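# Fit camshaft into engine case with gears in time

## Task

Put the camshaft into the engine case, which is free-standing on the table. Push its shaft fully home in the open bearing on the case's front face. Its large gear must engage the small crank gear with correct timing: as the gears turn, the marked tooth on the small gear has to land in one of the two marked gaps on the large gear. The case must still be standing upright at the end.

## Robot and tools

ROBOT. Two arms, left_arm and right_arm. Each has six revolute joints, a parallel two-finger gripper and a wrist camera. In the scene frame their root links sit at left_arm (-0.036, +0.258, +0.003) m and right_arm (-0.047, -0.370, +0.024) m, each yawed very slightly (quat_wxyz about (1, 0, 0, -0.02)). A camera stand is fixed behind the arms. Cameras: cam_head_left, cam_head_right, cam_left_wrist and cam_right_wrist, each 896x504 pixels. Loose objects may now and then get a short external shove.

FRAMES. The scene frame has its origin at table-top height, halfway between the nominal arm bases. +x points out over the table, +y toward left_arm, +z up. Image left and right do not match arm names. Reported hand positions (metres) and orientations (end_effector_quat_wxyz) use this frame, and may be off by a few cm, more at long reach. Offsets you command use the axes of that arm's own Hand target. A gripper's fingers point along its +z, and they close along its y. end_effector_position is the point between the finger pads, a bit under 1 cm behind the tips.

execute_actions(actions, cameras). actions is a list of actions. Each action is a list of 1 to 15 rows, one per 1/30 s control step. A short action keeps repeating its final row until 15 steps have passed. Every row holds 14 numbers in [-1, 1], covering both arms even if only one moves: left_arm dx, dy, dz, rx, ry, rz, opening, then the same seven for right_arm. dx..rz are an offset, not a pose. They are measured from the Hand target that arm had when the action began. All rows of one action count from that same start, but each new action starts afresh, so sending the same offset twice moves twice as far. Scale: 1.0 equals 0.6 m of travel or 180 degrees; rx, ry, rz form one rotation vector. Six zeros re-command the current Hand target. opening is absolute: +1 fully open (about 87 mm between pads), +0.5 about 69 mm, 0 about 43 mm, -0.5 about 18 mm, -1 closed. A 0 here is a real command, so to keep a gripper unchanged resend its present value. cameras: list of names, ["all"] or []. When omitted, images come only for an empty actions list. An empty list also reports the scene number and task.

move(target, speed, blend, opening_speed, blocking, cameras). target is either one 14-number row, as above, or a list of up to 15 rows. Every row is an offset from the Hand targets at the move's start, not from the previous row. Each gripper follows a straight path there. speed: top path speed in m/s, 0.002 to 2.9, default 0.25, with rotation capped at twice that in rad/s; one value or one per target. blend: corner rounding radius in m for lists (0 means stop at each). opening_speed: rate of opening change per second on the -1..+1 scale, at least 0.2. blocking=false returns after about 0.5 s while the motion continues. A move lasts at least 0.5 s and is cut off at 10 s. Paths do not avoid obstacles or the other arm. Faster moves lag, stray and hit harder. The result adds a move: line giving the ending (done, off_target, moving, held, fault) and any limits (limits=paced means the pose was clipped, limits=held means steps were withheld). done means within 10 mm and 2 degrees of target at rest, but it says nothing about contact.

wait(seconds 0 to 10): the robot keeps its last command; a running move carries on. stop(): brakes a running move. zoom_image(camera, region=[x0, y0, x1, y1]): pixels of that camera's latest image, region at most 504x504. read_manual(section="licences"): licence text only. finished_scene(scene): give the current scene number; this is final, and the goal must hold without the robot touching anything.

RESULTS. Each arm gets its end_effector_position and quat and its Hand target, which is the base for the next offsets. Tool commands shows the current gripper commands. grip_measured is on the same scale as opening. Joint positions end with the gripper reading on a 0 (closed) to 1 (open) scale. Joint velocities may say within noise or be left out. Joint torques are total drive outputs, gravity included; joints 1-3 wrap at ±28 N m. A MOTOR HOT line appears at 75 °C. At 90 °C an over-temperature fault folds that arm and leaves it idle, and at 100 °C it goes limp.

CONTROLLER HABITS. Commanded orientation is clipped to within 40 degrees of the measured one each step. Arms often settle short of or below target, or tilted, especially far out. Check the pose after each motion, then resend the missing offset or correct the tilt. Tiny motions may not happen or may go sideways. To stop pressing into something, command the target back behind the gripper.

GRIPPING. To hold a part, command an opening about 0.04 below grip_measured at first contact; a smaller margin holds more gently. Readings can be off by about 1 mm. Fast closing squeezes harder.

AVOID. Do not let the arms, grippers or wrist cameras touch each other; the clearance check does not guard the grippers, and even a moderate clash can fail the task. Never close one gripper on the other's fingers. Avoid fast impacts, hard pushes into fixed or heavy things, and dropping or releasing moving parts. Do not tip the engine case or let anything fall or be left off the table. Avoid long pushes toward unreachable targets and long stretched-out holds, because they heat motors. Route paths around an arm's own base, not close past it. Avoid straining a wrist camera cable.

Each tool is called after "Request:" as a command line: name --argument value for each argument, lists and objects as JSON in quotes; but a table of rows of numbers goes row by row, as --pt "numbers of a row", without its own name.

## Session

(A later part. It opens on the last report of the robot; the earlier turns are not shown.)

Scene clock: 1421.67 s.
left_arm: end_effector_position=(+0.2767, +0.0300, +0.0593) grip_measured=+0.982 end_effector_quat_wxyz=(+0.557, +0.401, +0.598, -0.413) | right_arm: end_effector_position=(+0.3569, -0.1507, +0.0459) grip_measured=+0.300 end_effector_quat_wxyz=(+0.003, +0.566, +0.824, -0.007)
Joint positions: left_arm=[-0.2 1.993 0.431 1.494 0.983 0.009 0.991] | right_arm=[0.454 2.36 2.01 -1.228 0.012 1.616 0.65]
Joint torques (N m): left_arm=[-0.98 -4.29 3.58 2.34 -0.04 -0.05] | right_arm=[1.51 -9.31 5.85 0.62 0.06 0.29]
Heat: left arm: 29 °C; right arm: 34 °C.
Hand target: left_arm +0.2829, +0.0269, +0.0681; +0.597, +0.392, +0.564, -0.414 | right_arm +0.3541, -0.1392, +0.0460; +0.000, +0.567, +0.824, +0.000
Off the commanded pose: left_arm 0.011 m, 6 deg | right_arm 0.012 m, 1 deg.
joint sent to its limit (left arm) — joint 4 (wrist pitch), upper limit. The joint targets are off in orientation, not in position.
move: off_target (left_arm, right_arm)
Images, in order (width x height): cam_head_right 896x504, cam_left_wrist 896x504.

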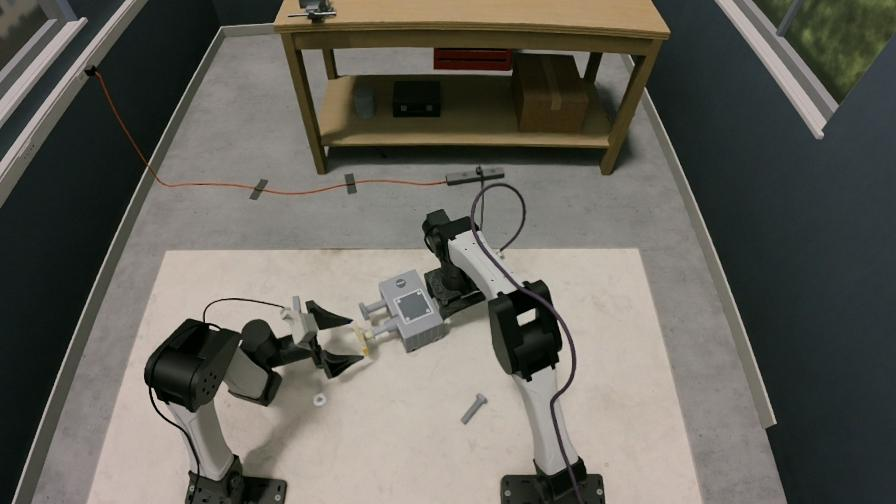

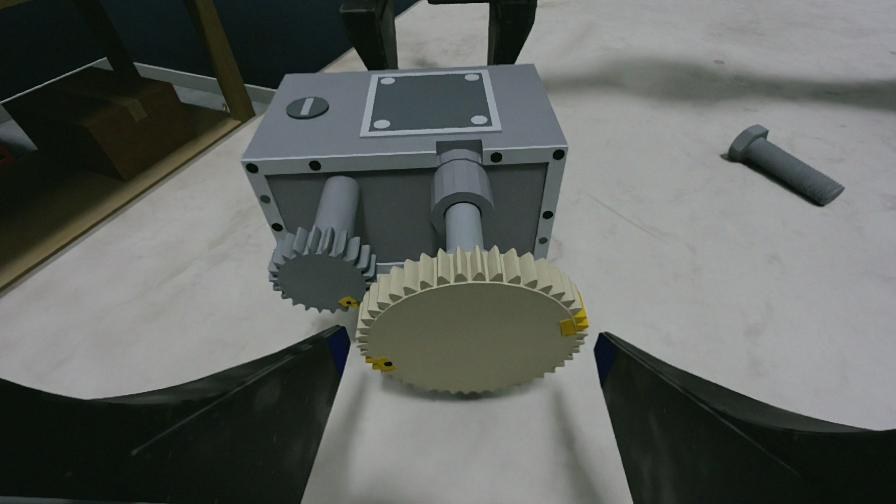

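Request:
move --pt "0 0.003 0.011 0 0 0 1 0 0 0 0 0 0 0.3" --pt "0 0.003 0.011 0 0 0 0.66 0 0 0 0 0 0 0.3" --speed 0.06 --cameras '["cam_left_wrist","cam_head_right"]'

Request:
zoom_image --camera "cam_left_wrist" --region '[250, 200, 610, 420]'

Scene clock: 1428.03 s.
left_arm: end_effector_position=(+0.2807, +0.0246, +0.0595) grip_measured=+0.721 end_effector_quat_wxyz=(+0.558, +0.400, +0.598, -0.414) | right_arm: end_effector_position=(+0.3569, -0.1507, +0.0459) grip_measured=+0.300 end_effector_quat_wxyz=(+0.003, +0.566, +0.824, -0.007)
Joint positions: left_arm=[-0.216 2.006 0.451 1.494 0.967 0.002 0.86] | right_arm=[0.454 2.36 2.01 -1.228 0.012 1.616 0.65]
Joint torques (N m): left_arm=[-1.02 -4.36 3.64 2.33 -0.03 -0.05] | right_arm=[1.47 -9.29 5.91 0.63 0.06 0.3]
Heat: left arm: 29 °C; right arm: 35 °C.
Hand target: left_arm +0.2869, +0.0212, +0.0685; +0.597, +0.392, +0.564, -0.414 | right_arm +0.3541, -0.1392, +0.0460; +0.000, +0.567, +0.824, +0.000
Off the commanded pose: left_arm 0.011 m, 6 deg | right_arm 0.012 m, 1 deg.
joint sent to its limit (left arm) — joint 4 (wrist pitch), upper limit. The joint targets are off in orientation, not in position.
move: off_target (left_arm, right_arm); target 2's new opening was sent with left_arm's hand 0.011 m and 6 deg from that target
Images, in order (width x height): cam_head_right 896x504, cam_left_wrist 896x504.

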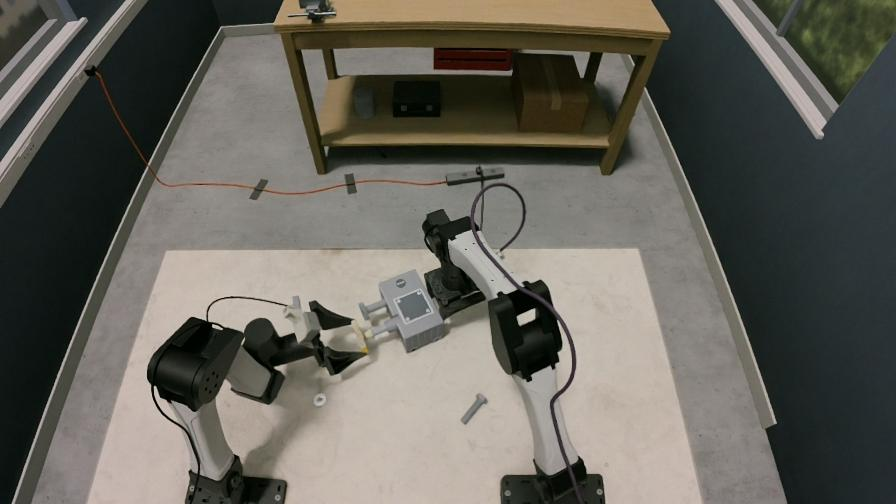

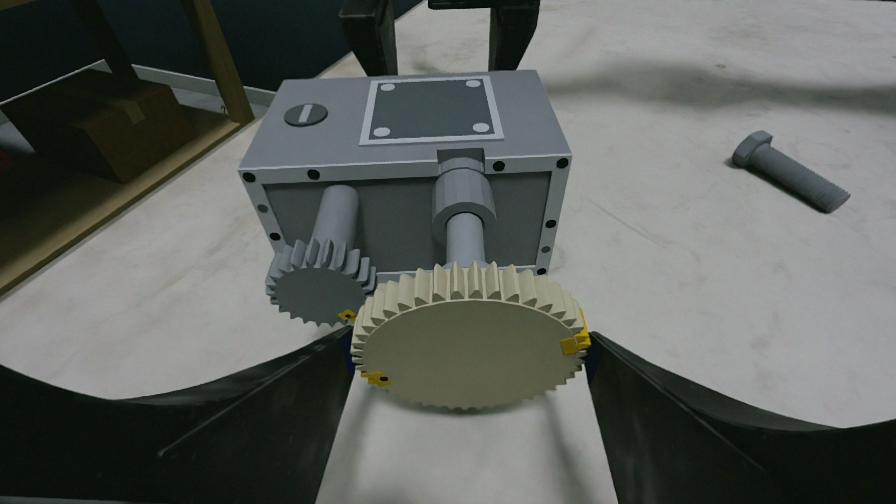

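Scaled by 1.400 from the camera's 896x504 image, which has a finer 1280x720 frame.

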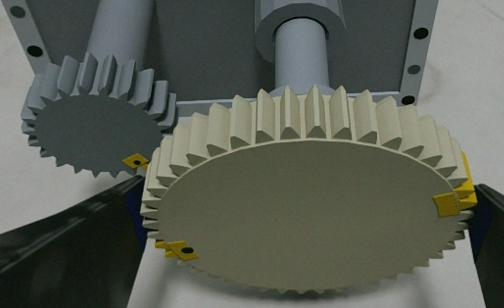

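Request:
move --target '[0,0,0,0,0,-0.05,0.66,0,0,0,0,0,0,0.3]' --speed 0.06 --cameras '["cam_left_wrist","cam_head_right"]'

Request:
zoom_image --camera "cam_left_wrist" --region '[250, 200, 610, 420]'

Scene clock: 1441.87 s.
left_arm: end_effector_position=(+0.2790, +0.0221, +0.0592) grip_measured=+0.721 end_effector_quat_wxyz=(+0.525, +0.352, +0.626, -0.456) | right_arm: end_effector_position=(+0.3569, -0.1507, +0.0459) grip_measured=+0.300 end_effector_quat_wxyz=(+0.003, +0.566, +0.824, -0.007)
Joint positions: left_arm=[-0.213 2.021 0.469 1.494 0.97 -0.155 0.86] | right_arm=[0.454 2.36 2.01 -1.228 0.012 1.616 0.65]
Joint torques (N m): left_arm=[-0.17 -4.38 3.99 2.35 0.08 -0.07] | right_arm=[1.57 -9.26 5.89 0.65 0.08 0.29]
Heat: left arm: 30 °C; right arm: 35 °C.
Hand target: left_arm +0.2869, +0.0213, +0.0685; +0.563, +0.347, +0.593, -0.460 | right_arm +0.3541, -0.1392, +0.0460; +0.000, +0.567, +0.824, +0.000
Off the commanded pose: left_arm 0.012 m, 6 deg | right_arm 0.012 m, 1 deg.
joint sent to its limit (left arm) — joint 4 (wrist pitch), upper limit. The joint targets are off in orientation, not in position.
move: off_target (left_arm, right_arm)
Images, in order (width x height): cam_head_right 896x504, cam_left_wrist 896x504.

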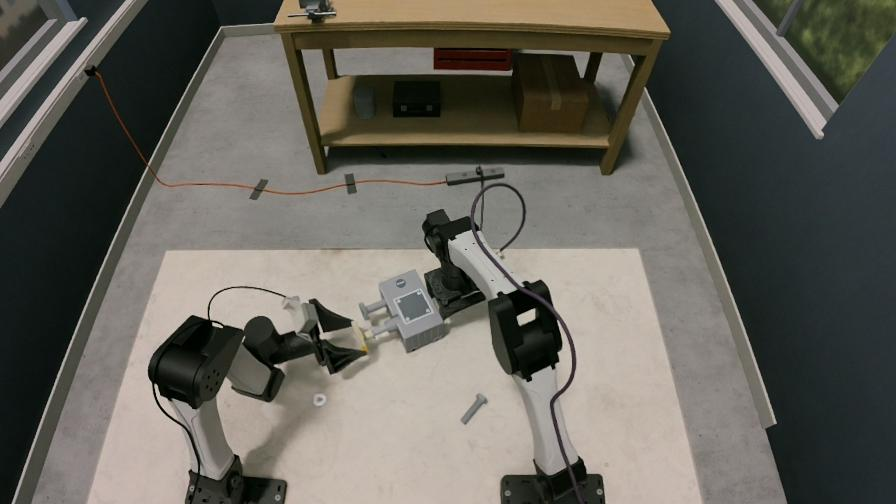

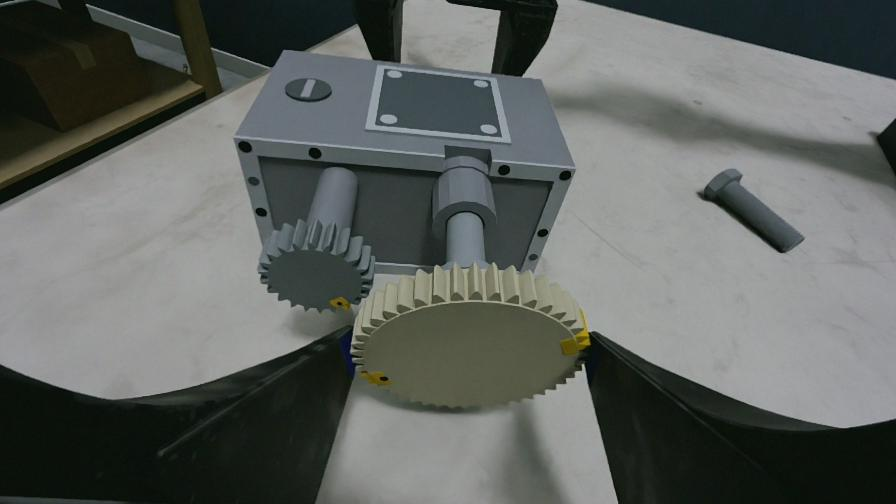

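Scaled by 1.400 from the camera's 896x504 image, which has a finer 1280x720 frame.

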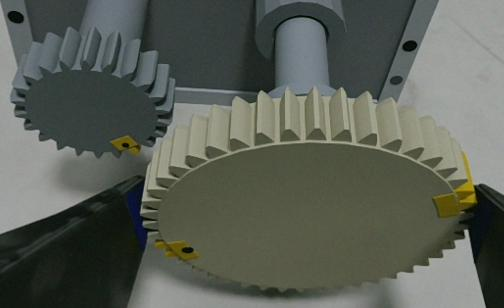

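Request:
move --target '[0,0,0.025,0,0,0,0.66,0,0,0,0,0,0,0.3]' --speed 0.05 --cameras '["cam_left_wrist","cam_head_right"]'

Request:
zoom_image --camera "cam_head_right" --region '[340, 290, 410, 360]'

Scene clock: 1452.90 s.
left_arm: end_effector_position=(+0.2826, +0.0182, +0.0592) grip_measured=+0.721 end_effector_quat_wxyz=(+0.522, +0.349, +0.627, -0.461) | right_arm: end_effector_position=(+0.3588, -0.1551, +0.0449) grip_measured=+0.300 end_effector_quat_wxyz=(+0.014, +0.566, +0.824, -0.014)
Joint positions: left_arm=[-0.221 2.036 0.491 1.494 0.965 -0.174 0.86] | right_arm=[0.454 2.36 2.01 -1.228 0.039 1.616 0.65]
Joint torques (N m): left_arm=[-2.81 -4.23 5 2.34 -0.32 -0.02] | right_arm=[1.58 -9.18 5.97 0.62 -0.17 0.28]
Heat: left arm: 31 °C; right arm: 35 °C.
Hand target: left_arm +0.2921, +0.0073, +0.0694; +0.563, +0.347, +0.593, -0.460 | right_arm +0.3541, -0.1392, +0.0460; +0.000, +0.567, +0.824, +0.000
Off the commanded pose: left_arm 0.018 m, 6 deg | right_arm 0.017 m, 2 deg.
joint sent to its limit (left arm) — joint 4 (wrist pitch), upper limit. The joint targets are off in orientation, not in position.
move: off_target (left_arm, right_arm)
Images, in order (width x height): cam_head_right 896x504, cam_left_wrist 896x504.

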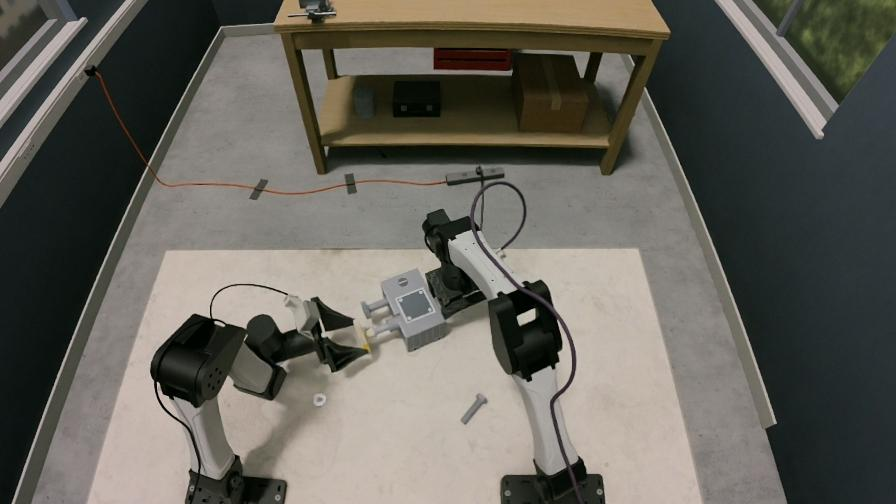

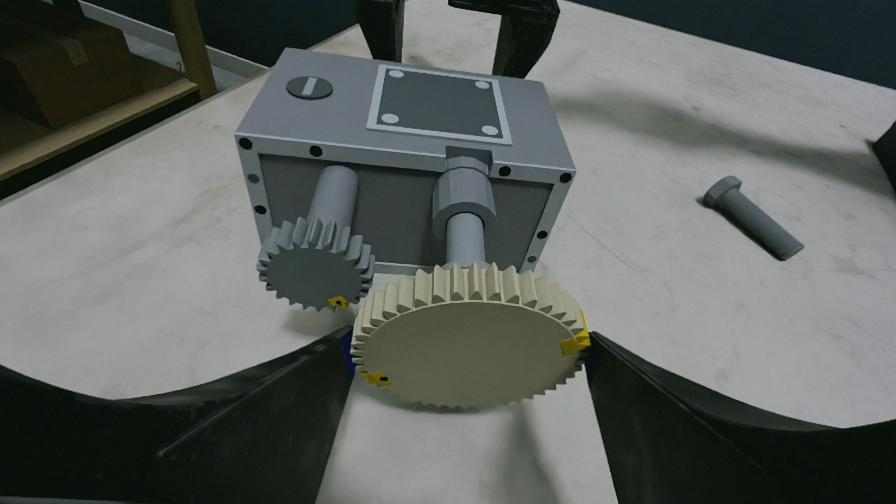

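Scaled by 7.200 from the camera's 896x504 image, which has a finer 1280x720 frame.

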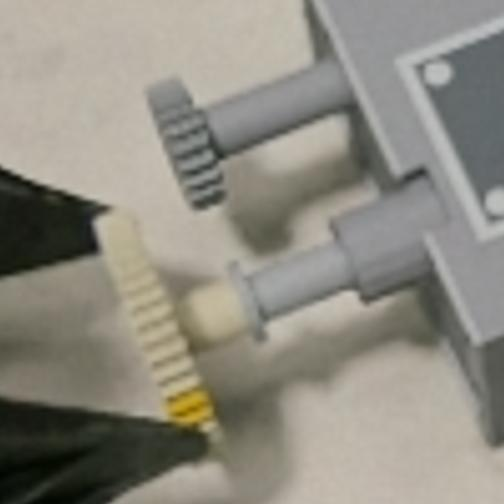

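Request:
move --pt "0 0 -0.02 0 0 0 0.66 0.0 0 0 0 0 0 0.3" --pt "-0.01 0 -0.012 0 0 0 0.66 0 0 0 0 0 0 0.3" --speed 0.05 --cameras '["cam_left_wrist","cam_head_right"]'

Request:
zoom_image --camera "cam_head_right" --region '[340, 290, 410, 360]'

Request:
zoom_image --camera "cam_left_wrist" --region '[400, 130, 540, 280]'

Scene clock: 1469.50 s.
left_arm: end_effector_position=(+0.2825, +0.0184, +0.0592) grip_measured=+0.721 end_effector_quat_wxyz=(+0.522, +0.348, +0.627, -0.462) | right_arm: end_effector_position=(+0.3588, -0.1551, +0.0449) grip_measured=+0.300 end_effector_quat_wxyz=(+0.014, +0.566, +0.824, -0.014)
Joint positions: left_arm=[-0.22 2.036 0.491 1.494 0.967 -0.175 0.86] | right_arm=[0.454 2.36 2.01 -1.228 0.039 1.616 0.65]
Joint torques (N m): left_arm=[-1.09 -6.06 3.69 2.35 -0.11 -0.05] | right_arm=[1.54 -9.24 5.94 0.59 -0.17 0.3]
Heat: left arm: 32 °C; right arm: 35 °C.
Hand target: left_arm +0.2904, +0.0146, +0.0749; +0.563, +0.347, +0.593, -0.460 | right_arm +0.3541, -0.1392, +0.0460; +0.000, +0.567, +0.824, +0.000
Off the commanded pose: left_arm 0.018 m, 6 deg | right_arm 0.017 m, 2 deg.
joint sent to its limit (left arm) — joint 4 (wrist pitch), upper limit. The joint targets still meet the commanded pose.
move: off_target (left_arm, right_arm)
Images, in order (width x height): cam_head_right 896x504, cam_left_wrist 896x504.

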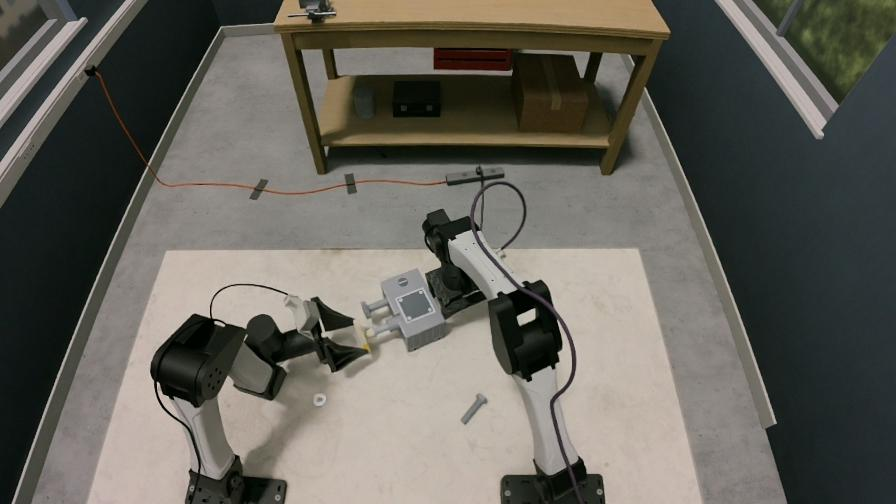

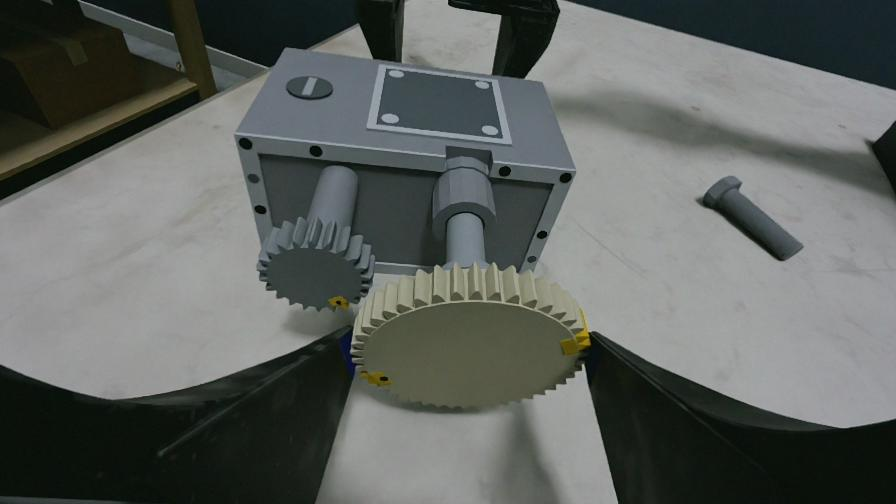

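Scaled by 7.200 from the camera's 896x504 image, which has a finer 1280x720 frame.

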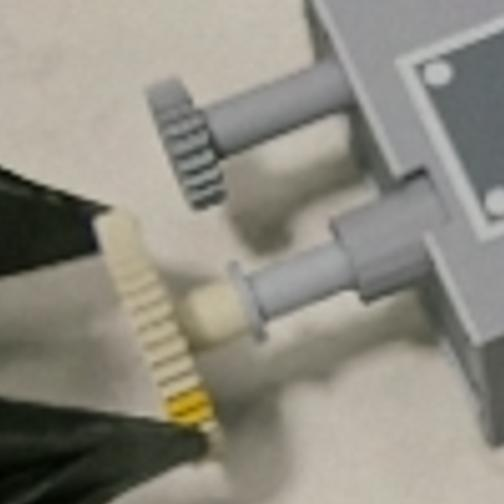

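Scaled by 3.360 from the camera's 896x504 image, which has a finer 1280x720 frame.

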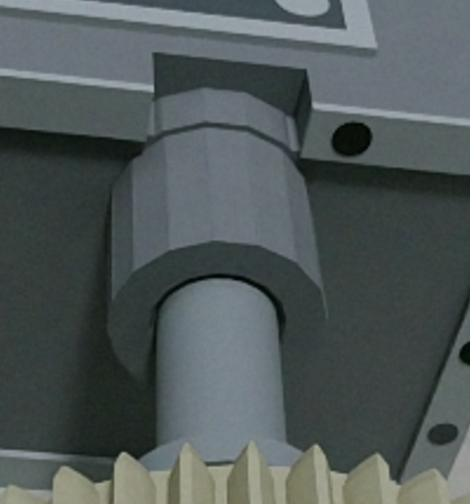

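Request:
move --target '[-0.012,0,0,0,0,0,0.66,0,0,0,0,0,0,0.3]' --speed 0.05 --cameras '["cam_left_wrist","cam_head_right"]'

Request:
zoom_image --camera "cam_left_wrist" --region '[400, 130, 540, 280]'

Scene clock: 1482.17 s.
left_arm: end_effector_position=(+0.2823, +0.0183, +0.0593) grip_measured=+0.721 end_effector_quat_wxyz=(+0.519, +0.344, +0.630, -0.464) | right_arm: end_effector_position=(+0.3588, -0.1551, +0.0449) grip_measured=+0.300 end_effector_quat_wxyz=(+0.014, +0.566, +0.824, -0.014)
Joint positions: left_arm=[-0.22 2.036 0.491 1.494 0.965 -0.188 0.86] | right_arm=[0.454 2.36 2.01 -1.228 0.039 1.616 0.65]
Joint torques (N m): left_arm=[-0.77 -7.54 3.71 2.34 -0.06 -0.09] | right_arm=[1.57 -9.22 6.01 0.6 -0.17 0.3]
Heat: left arm: 32 °C; right arm: 36 °C.
Hand target: left_arm +0.2913, +0.0154, +0.0820; +0.563, +0.347, +0.593, -0.460 | right_arm +0.3541, -0.1392, +0.0460; +0.000, +0.567, +0.824, +0.000
Off the commanded pose: left_arm 0.025 m, 7 deg | right_arm 0.017 m, 2 deg.
joint sent to its limit (left arm) — joint 4 (wrist pitch), upper limit. The joint targets still meet the commanded pose.
move: off_target (left_arm, right_arm)
Images, in order (width x height): cam_head_right 896x504, cam_left_wrist 896x504.

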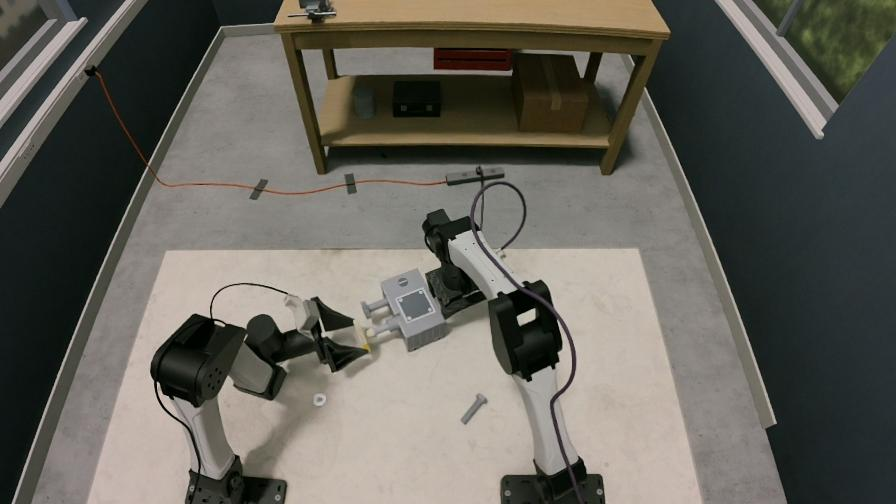

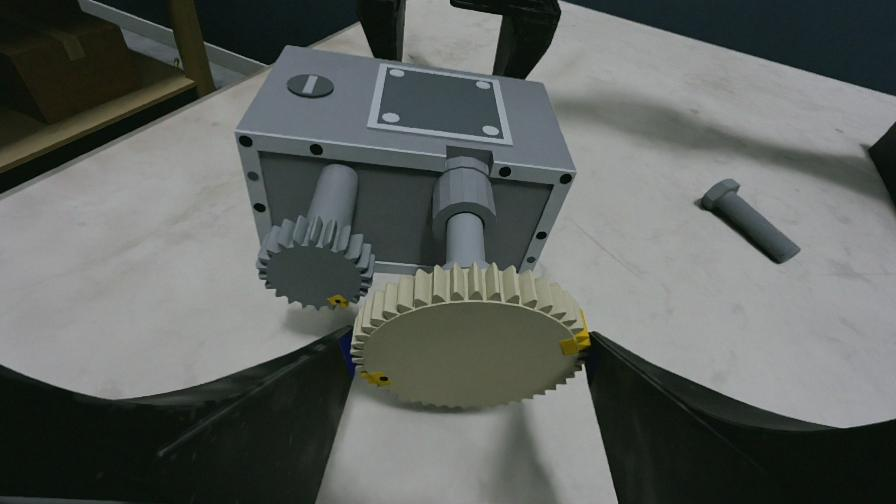

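Scaled by 3.360 from the camera's 896x504 image, which has a finer 1280x720 frame.

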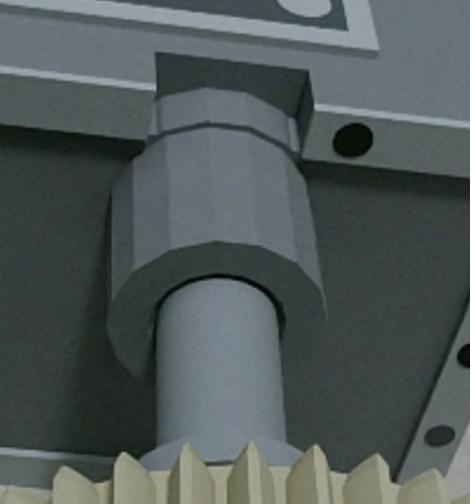

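Request:
move --target '[-0.01,0,0,0,0,0,0.66,0,0,0,0,0,0,0.3]' --speed 0.05 --cameras '["cam_left_wrist"]'

Request:
zoom_image --camera "cam_left_wrist" --region '[400, 130, 540, 280]'

Scene clock: 1490.80 s.
left_arm: end_effector_position=(+0.2827, +0.0182, +0.0617) grip_measured=+0.721 end_effector_quat_wxyz=(+0.519, +0.339, +0.631, -0.467) | right_arm: end_effector_position=(+0.3588, -0.1551, +0.0449) grip_measured=+0.300 end_effector_quat_wxyz=(+0.014, +0.566, +0.824, -0.014)
Joint positions: left_arm=[-0.22 2.029 0.491 1.494 0.961 -0.203 0.86] | right_arm=[0.454 2.36 2.01 -1.228 0.039 1.616 0.65]
Joint torques (N m): left_arm=[-0.55 -8.17 3.78 2.35 -0.01 -0.05] | right_arm=[1.51 -9.18 5.94 0.63 -0.2 0.31]
Heat: left arm: 33 °C; right arm: 36 °C.
Hand target: left_arm +0.2921, +0.0161, +0.0879; +0.563, +0.347, +0.593, -0.460 | right_arm +0.3541, -0.1392, +0.0460; +0.000, +0.567, +0.824, +0.000
Off the commanded pose: left_arm 0.028 m, 7 deg | right_arm 0.017 m, 2 deg.
joint sent to its limit (left arm) — joint 4 (wrist pitch), upper limit. The joint targets still meet the commanded pose.
move: off_target (left_arm, right_arm)
Images, in order (width x height): cam_left_wrist 896x504.

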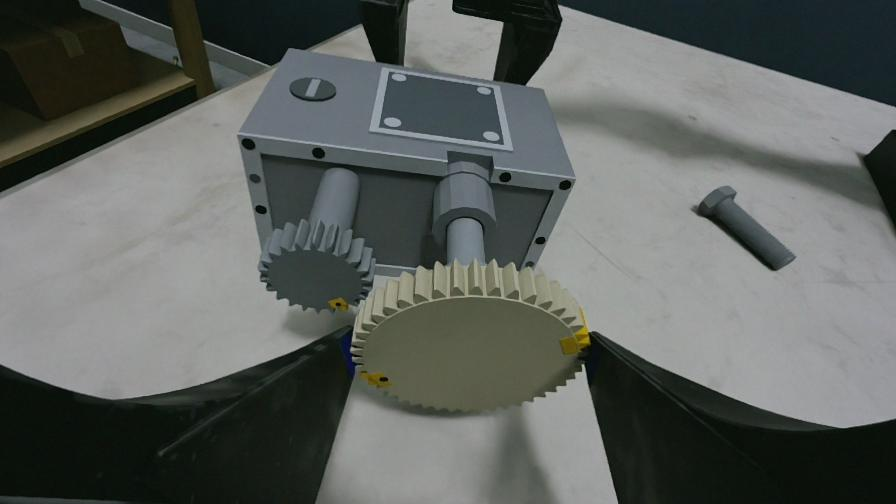

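Scaled by 3.360 from the camera's 896x504 image, which has a finer 1280x720 frame.

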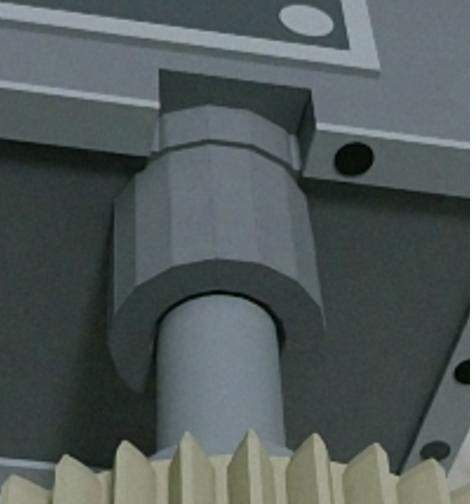

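Request:
move --target '[0,0,0.03,0,0,0,0.66,0,0,0,0,0,0,0.3]' --speed 0.05 --cameras '["cam_left_wrist","cam_head_right"]'

Request:
zoom_image --camera "cam_left_wrist" --region '[400, 130, 540, 280]'

Request:
zoom_image --camera "cam_head_right" --region '[340, 290, 410, 360]'

Scene clock: 1497.33 s.
left_arm: end_effector_position=(+0.2862, +0.0091, +0.0626) grip_measured=+0.721 end_effector_quat_wxyz=(+0.519, +0.331, +0.636, -0.465) | right_arm: end_effector_position=(+0.3588, -0.1551, +0.0449) grip_measured=+0.300 end_effector_quat_wxyz=(+0.014, +0.566, +0.824, -0.014)
Joint positions: left_arm=[-0.252 2.029 0.508 1.476 0.914 -0.214 0.86] | right_arm=[0.454 2.36 2.01 -1.228 0.039 1.616 0.65]
Joint torques (N m): left_arm=[-1.7 -6.38 5.81 2.54 -0.07 -0.05] | right_arm=[1.48 -9.26 5.93 0.61 -0.16 0.3]
Heat: left arm: 33 °C; right arm: 36 °C.
Hand target: left_arm +0.2984, -0.0008, +0.0889; +0.563, +0.347, +0.593, -0.460 | right_arm +0.3541, -0.1392, +0.0460; +0.000, +0.567, +0.824, +0.000
Off the commanded pose: left_arm 0.031 m, 7 deg | right_arm 0.017 m, 2 deg.
joint sent to its limit (left arm) — joint 4 (wrist pitch), upper limit. The joint targets still meet the commanded pose.
move: off_target (left_arm, right_arm)
Images, in order (width x height): cam_head_right 896x504, cam_left_wrist 896x504.

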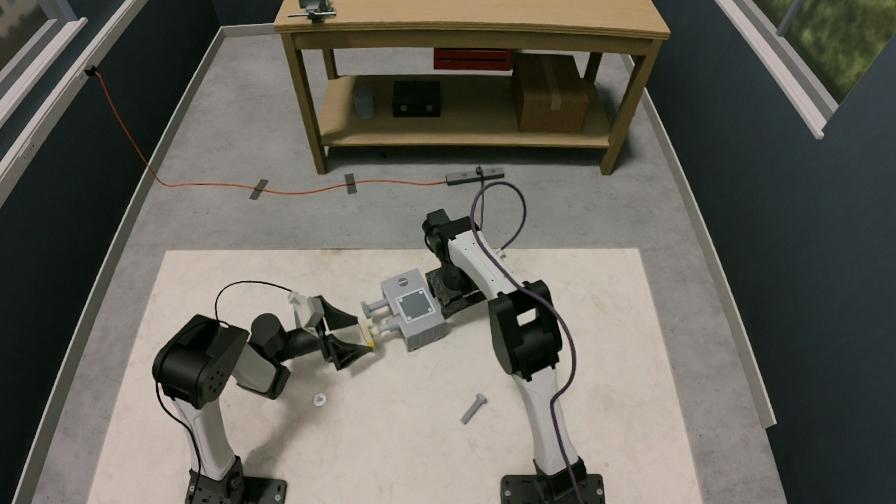

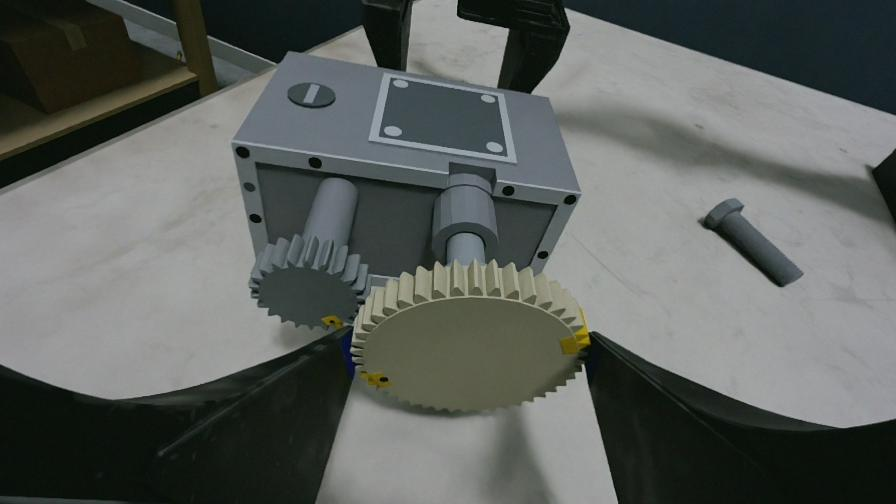

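Scaled by 3.360 from the camera's 896x504 image, which has a finer 1280x720 frame.

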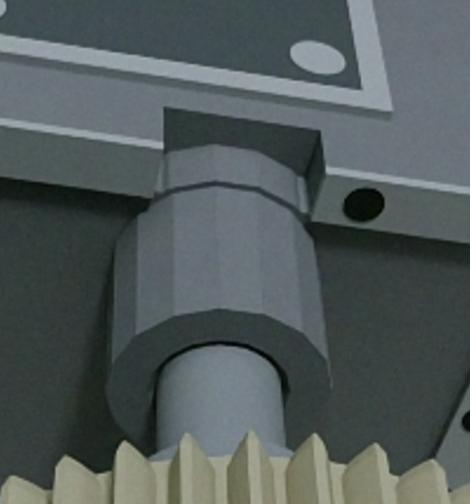

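Scaled by 7.200 from the camera's 896x504 image, which has a finer 1280x720 frame.

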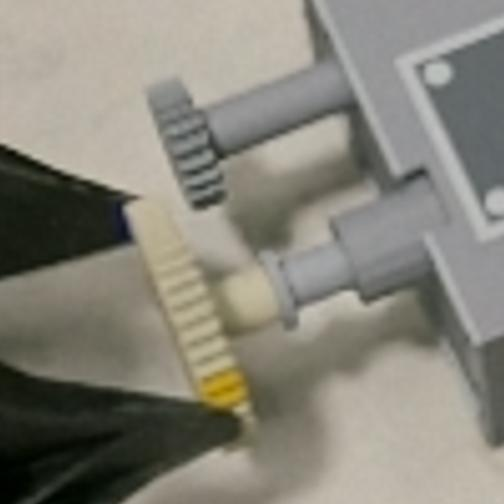

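Request:
move --target '[0,0,0.008,0,0,0.008,0.66,0,0,0,0,0,0,0.3]' --speed 0.04 --cameras '["cam_left_wrist","cam_head_right"]'

Request:
zoom_image --camera "cam_left_wrist" --region '[230, 210, 430, 410]'

Request:
zoom_image --camera "cam_head_right" --region '[340, 290, 410, 360]'

Scene clock: 1506.00 s.
left_arm: end_effector_position=(+0.2875, +0.0052, +0.0625) grip_measured=+0.721 end_effector_quat_wxyz=(+0.522, +0.334, +0.635, -0.461) | right_arm: end_effector_position=(+0.3588, -0.1551, +0.0449) grip_measured=+0.300 end_effector_quat_wxyz=(+0.014, +0.566, +0.824, -0.014)
Joint positions: left_arm=[-0.266 2.029 0.514 1.468 0.897 -0.201 0.86] | right_arm=[0.454 2.36 2.01 -1.228 0.039 1.616 0.65]
Joint torques (N m): left_arm=[-1.83 -6.05 5.87 2.65 -0.04 0.03] | right_arm=[1.48 -9.2 6.02 0.62 -0.17 0.31]
Heat: left arm: 33 °C; right arm: 36 °C.
Hand target: left_arm +0.3000, -0.0053, +0.0891; +0.568, +0.354, +0.589, -0.453 | right_arm +0.3541, -0.1392, +0.0460; +0.000, +0.567, +0.824, +0.000
Off the commanded pose: left_arm 0.031 m, 8 deg | right_arm 0.017 m, 2 deg.
joint sent to its limit (left arm) — joint 4 (wrist pitch), upper limit. The joint targets still meet the commanded pose.
move: off_target (left_arm, right_arm)
Images, in order (width x height): cam_head_right 896x504, cam_left_wrist 896x504.

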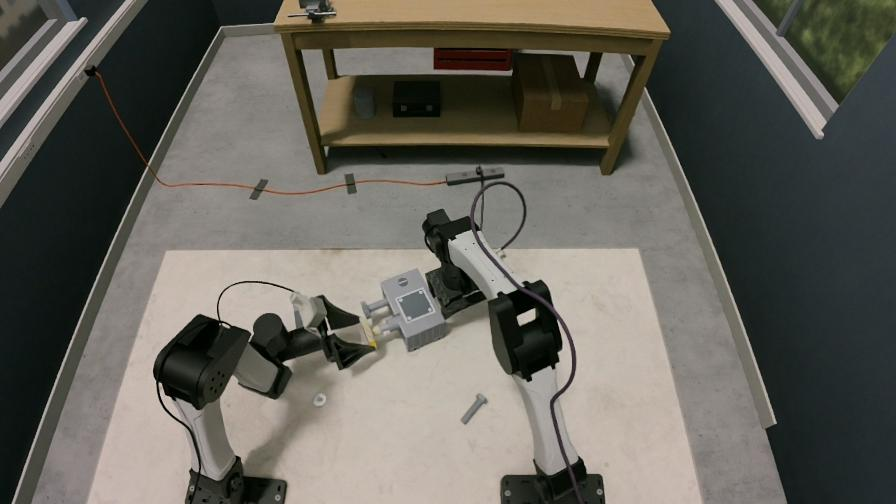

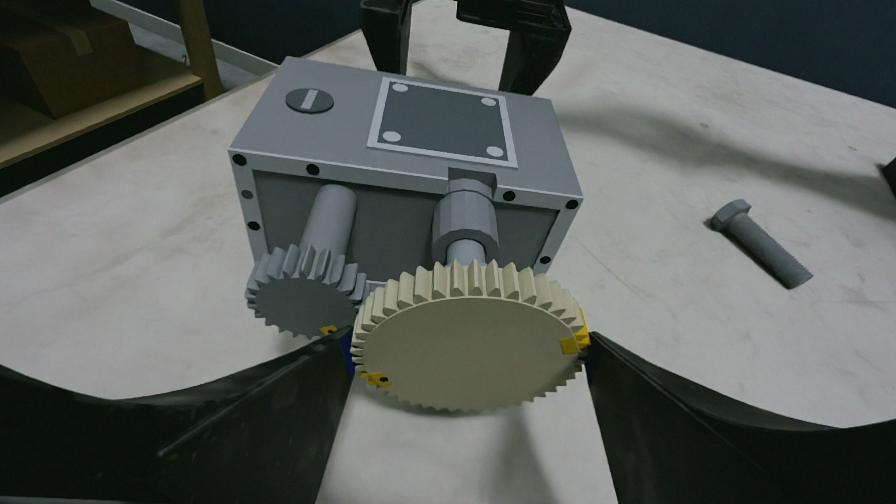

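Scaled by 2.520 from the camera's 896x504 image, which has a finer 1280x720 frame.

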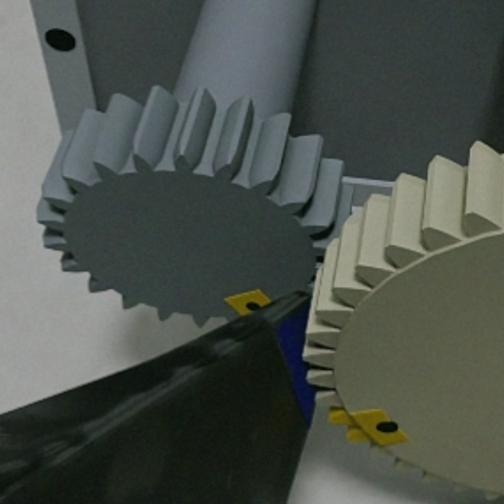

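Scaled by 7.200 from the camera's 896x504 image, which has a finer 1280x720 frame.

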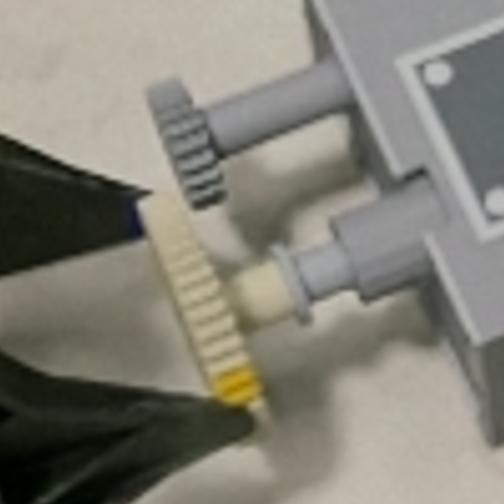

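Request:
move --target '[0,0,0.009,0,0,0.006,0.66,0,0,0,0,0,0,0.3]' --speed 0.03 --cameras '["cam_left_wrist","cam_head_right"]'

Request:
zoom_image --camera "cam_left_wrist" --region '[230, 210, 430, 410]'

Request:
zoom_image --camera "cam_head_right" --region '[340, 290, 410, 360]'

Scene clock: 1525.57 s.
left_arm: end_effector_position=(+0.2889, +0.0019, +0.0625) grip_measured=+0.721 end_effector_quat_wxyz=(+0.526, +0.340, +0.633, -0.456) | right_arm: end_effector_position=(+0.3588, -0.1551, +0.0449) grip_measured=+0.300 end_effector_quat_wxyz=(+0.014, +0.566, +0.824, -0.014)
Joint positions: left_arm=[-0.278 2.029 0.522 1.459 0.884 -0.183 0.86] | right_arm=[0.454 2.36 2.01 -1.228 0.039 1.616 0.65]
Joint torques (N m): left_arm=[-2.15 -5.83 6.2 2.67 -0.06 0.05] | right_arm=[1.57 -9.22 5.98 0.63 -0.19 0.3]
Heat: left arm: 36 °C; right arm: 36 °C.
Hand target: left_arm +0.3018, -0.0104, +0.0894; +0.572, +0.360, +0.585, -0.447 | right_arm +0.3541, -0.1392, +0.0460; +0.000, +0.567, +0.824, +0.000
Off the commanded pose: left_arm 0.032 m, 8 deg | right_arm 0.017 m, 2 deg.
move: off_target (left_arm, right_arm)
Images, in order (width x height): cam_head_right 896x504, cam_left_wrist 896x504.

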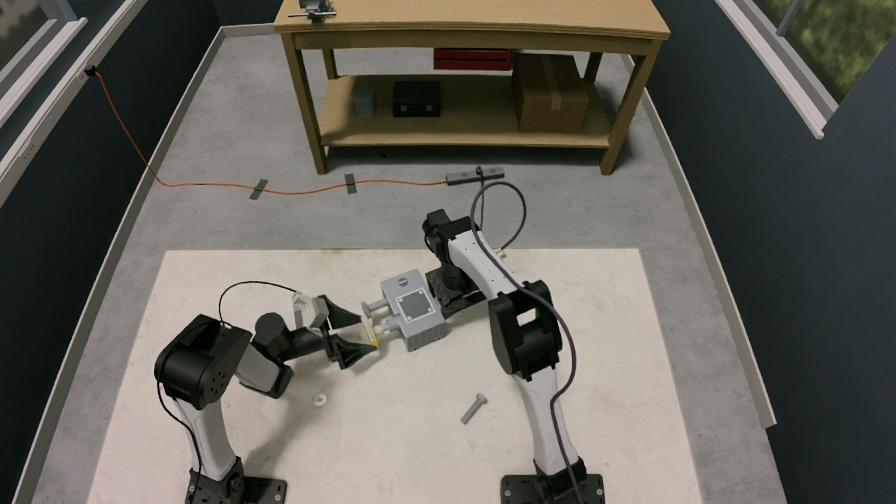

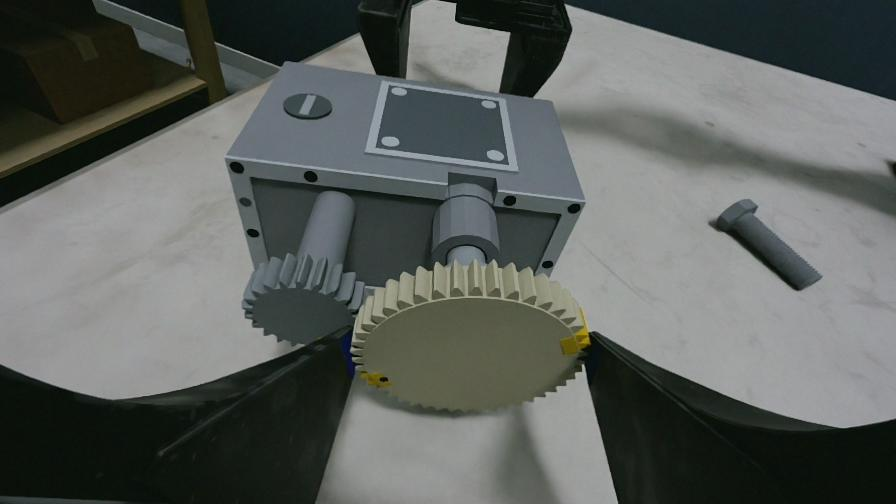

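Scaled by 2.520 from the camera's 896x504 image, which has a finer 1280x720 frame.

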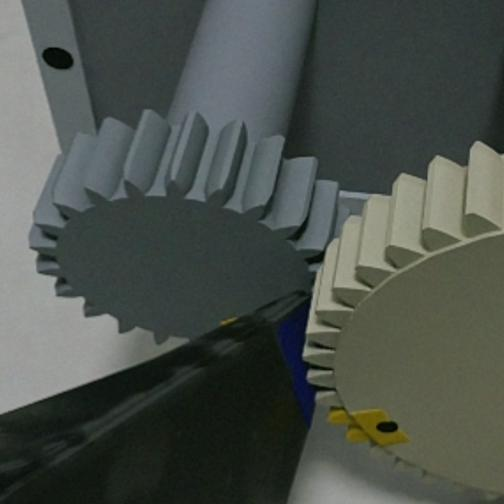

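Scaled by 7.200 from the camera's 896x504 image, which has a finer 1280x720 frame.

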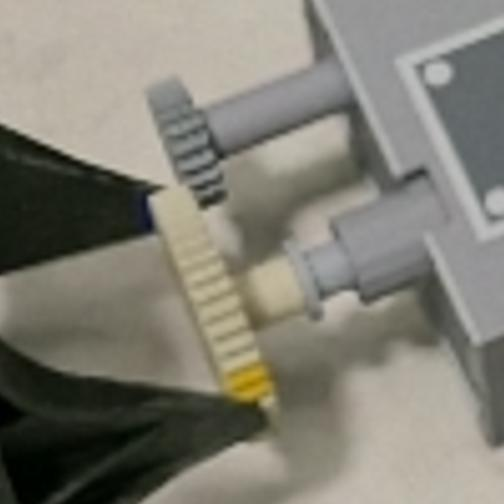

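Request:
move --pt "0.025 0 -0.02 0 0 0 0.66 0 0 0 0 0 0 0.3" --pt "0.025 0 -0.02 0 0 0 0.95 0 0 0 0 0 0 0.3" --pt "0.025 0 -0.11 0 0 0.07 0.95 0 0 0 0 0 0 0.3" --speed 0.06 --cameras '["cam_left_wrist","cam_head_right"]'

Request:
zoom_image --camera "cam_left_wrist" --region '[270, 110, 580, 330]'

Request:
zoom_image --camera "cam_head_right" --region '[340, 290, 410, 360]'

Scene clock: 1536.20 s.
left_arm: end_effector_position=(+0.2740, +0.0488, +0.0529) grip_measured=+0.950 end_effector_quat_wxyz=(+0.569, +0.423, +0.589, -0.388) | right_arm: end_effector_position=(+0.3584, -0.1549, +0.0449) grip_measured=+0.300 end_effector_quat_wxyz=(+0.014, +0.566, +0.824, -0.014)
Joint positions: left_arm=[-0.143 1.987 0.392 1.494 1.033 0.112 0.975] | right_arm=[0.454 2.36 2.01 -1.23 0.038 1.616 0.65]
Joint torques (N m): left_arm=[0.18 -6.94 2.02 2.31 0.24 0.07] | right_arm=[1.48 -9.24 6.02 0.63 -0.15 0.3]
Heat: left arm: 35 °C; right arm: 37 °C.
Hand target: left_arm +0.2776, +0.0501, +0.0708; +0.618, +0.422, +0.542, -0.382 | right_arm +0.3540, -0.1391, +0.0460; +0.000, +0.567, +0.824, +0.000
Off the commanded pose: left_arm 0.018 m, 8 deg | right_arm 0.016 m, 2 deg.
joint sent to its limit (left arm) — joint 4 (wrist pitch), upper limit. The joint targets are off in orientation, not in position.
move: off_target (left_arm, right_arm); target 2's new opening was sent with left_arm's hand 0.015 m and 6 deg from that target
Images, in order (width x height): cam_head_right 896x504, cam_left_wrist 896x504.

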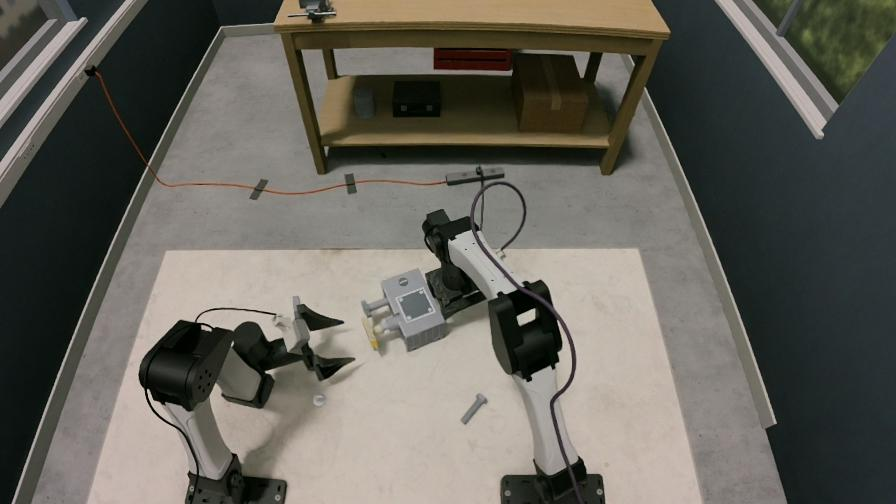

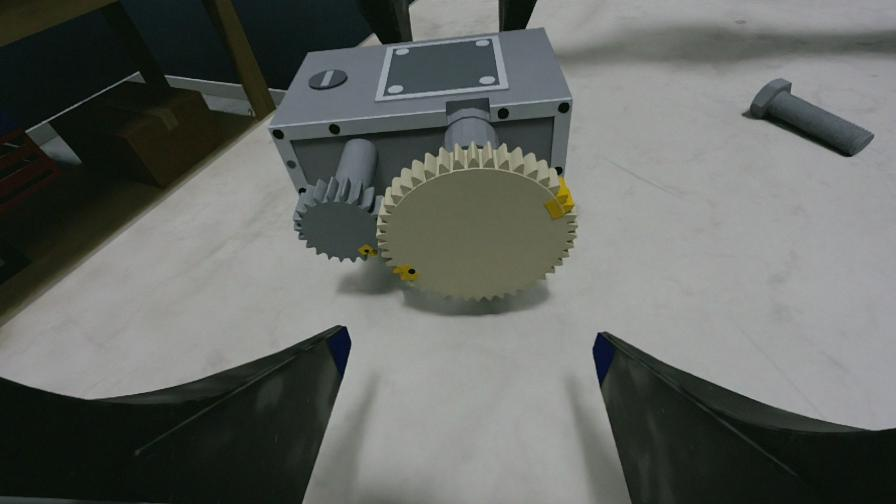

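Scaled by 1.626 from the camera's 896x504 image, which has a finer 1280x720 frame.

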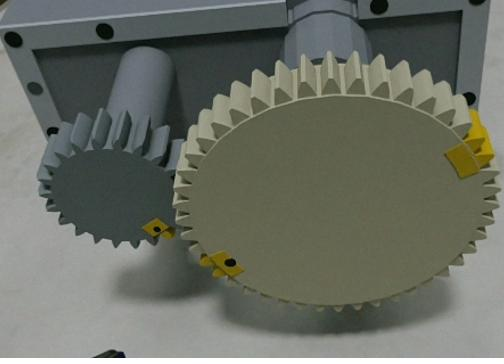

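Scaled by 7.200 from the camera's 896x504 image, which has a finer 1280x720 frame.

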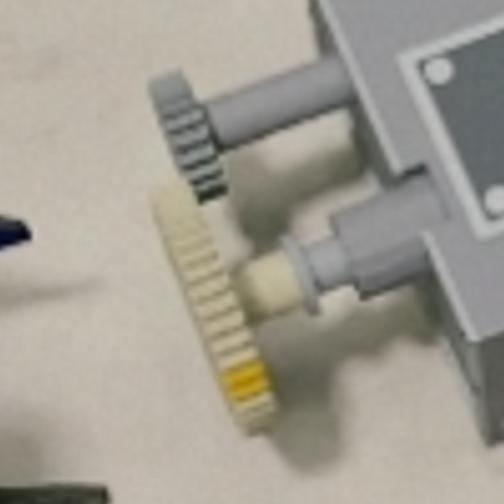

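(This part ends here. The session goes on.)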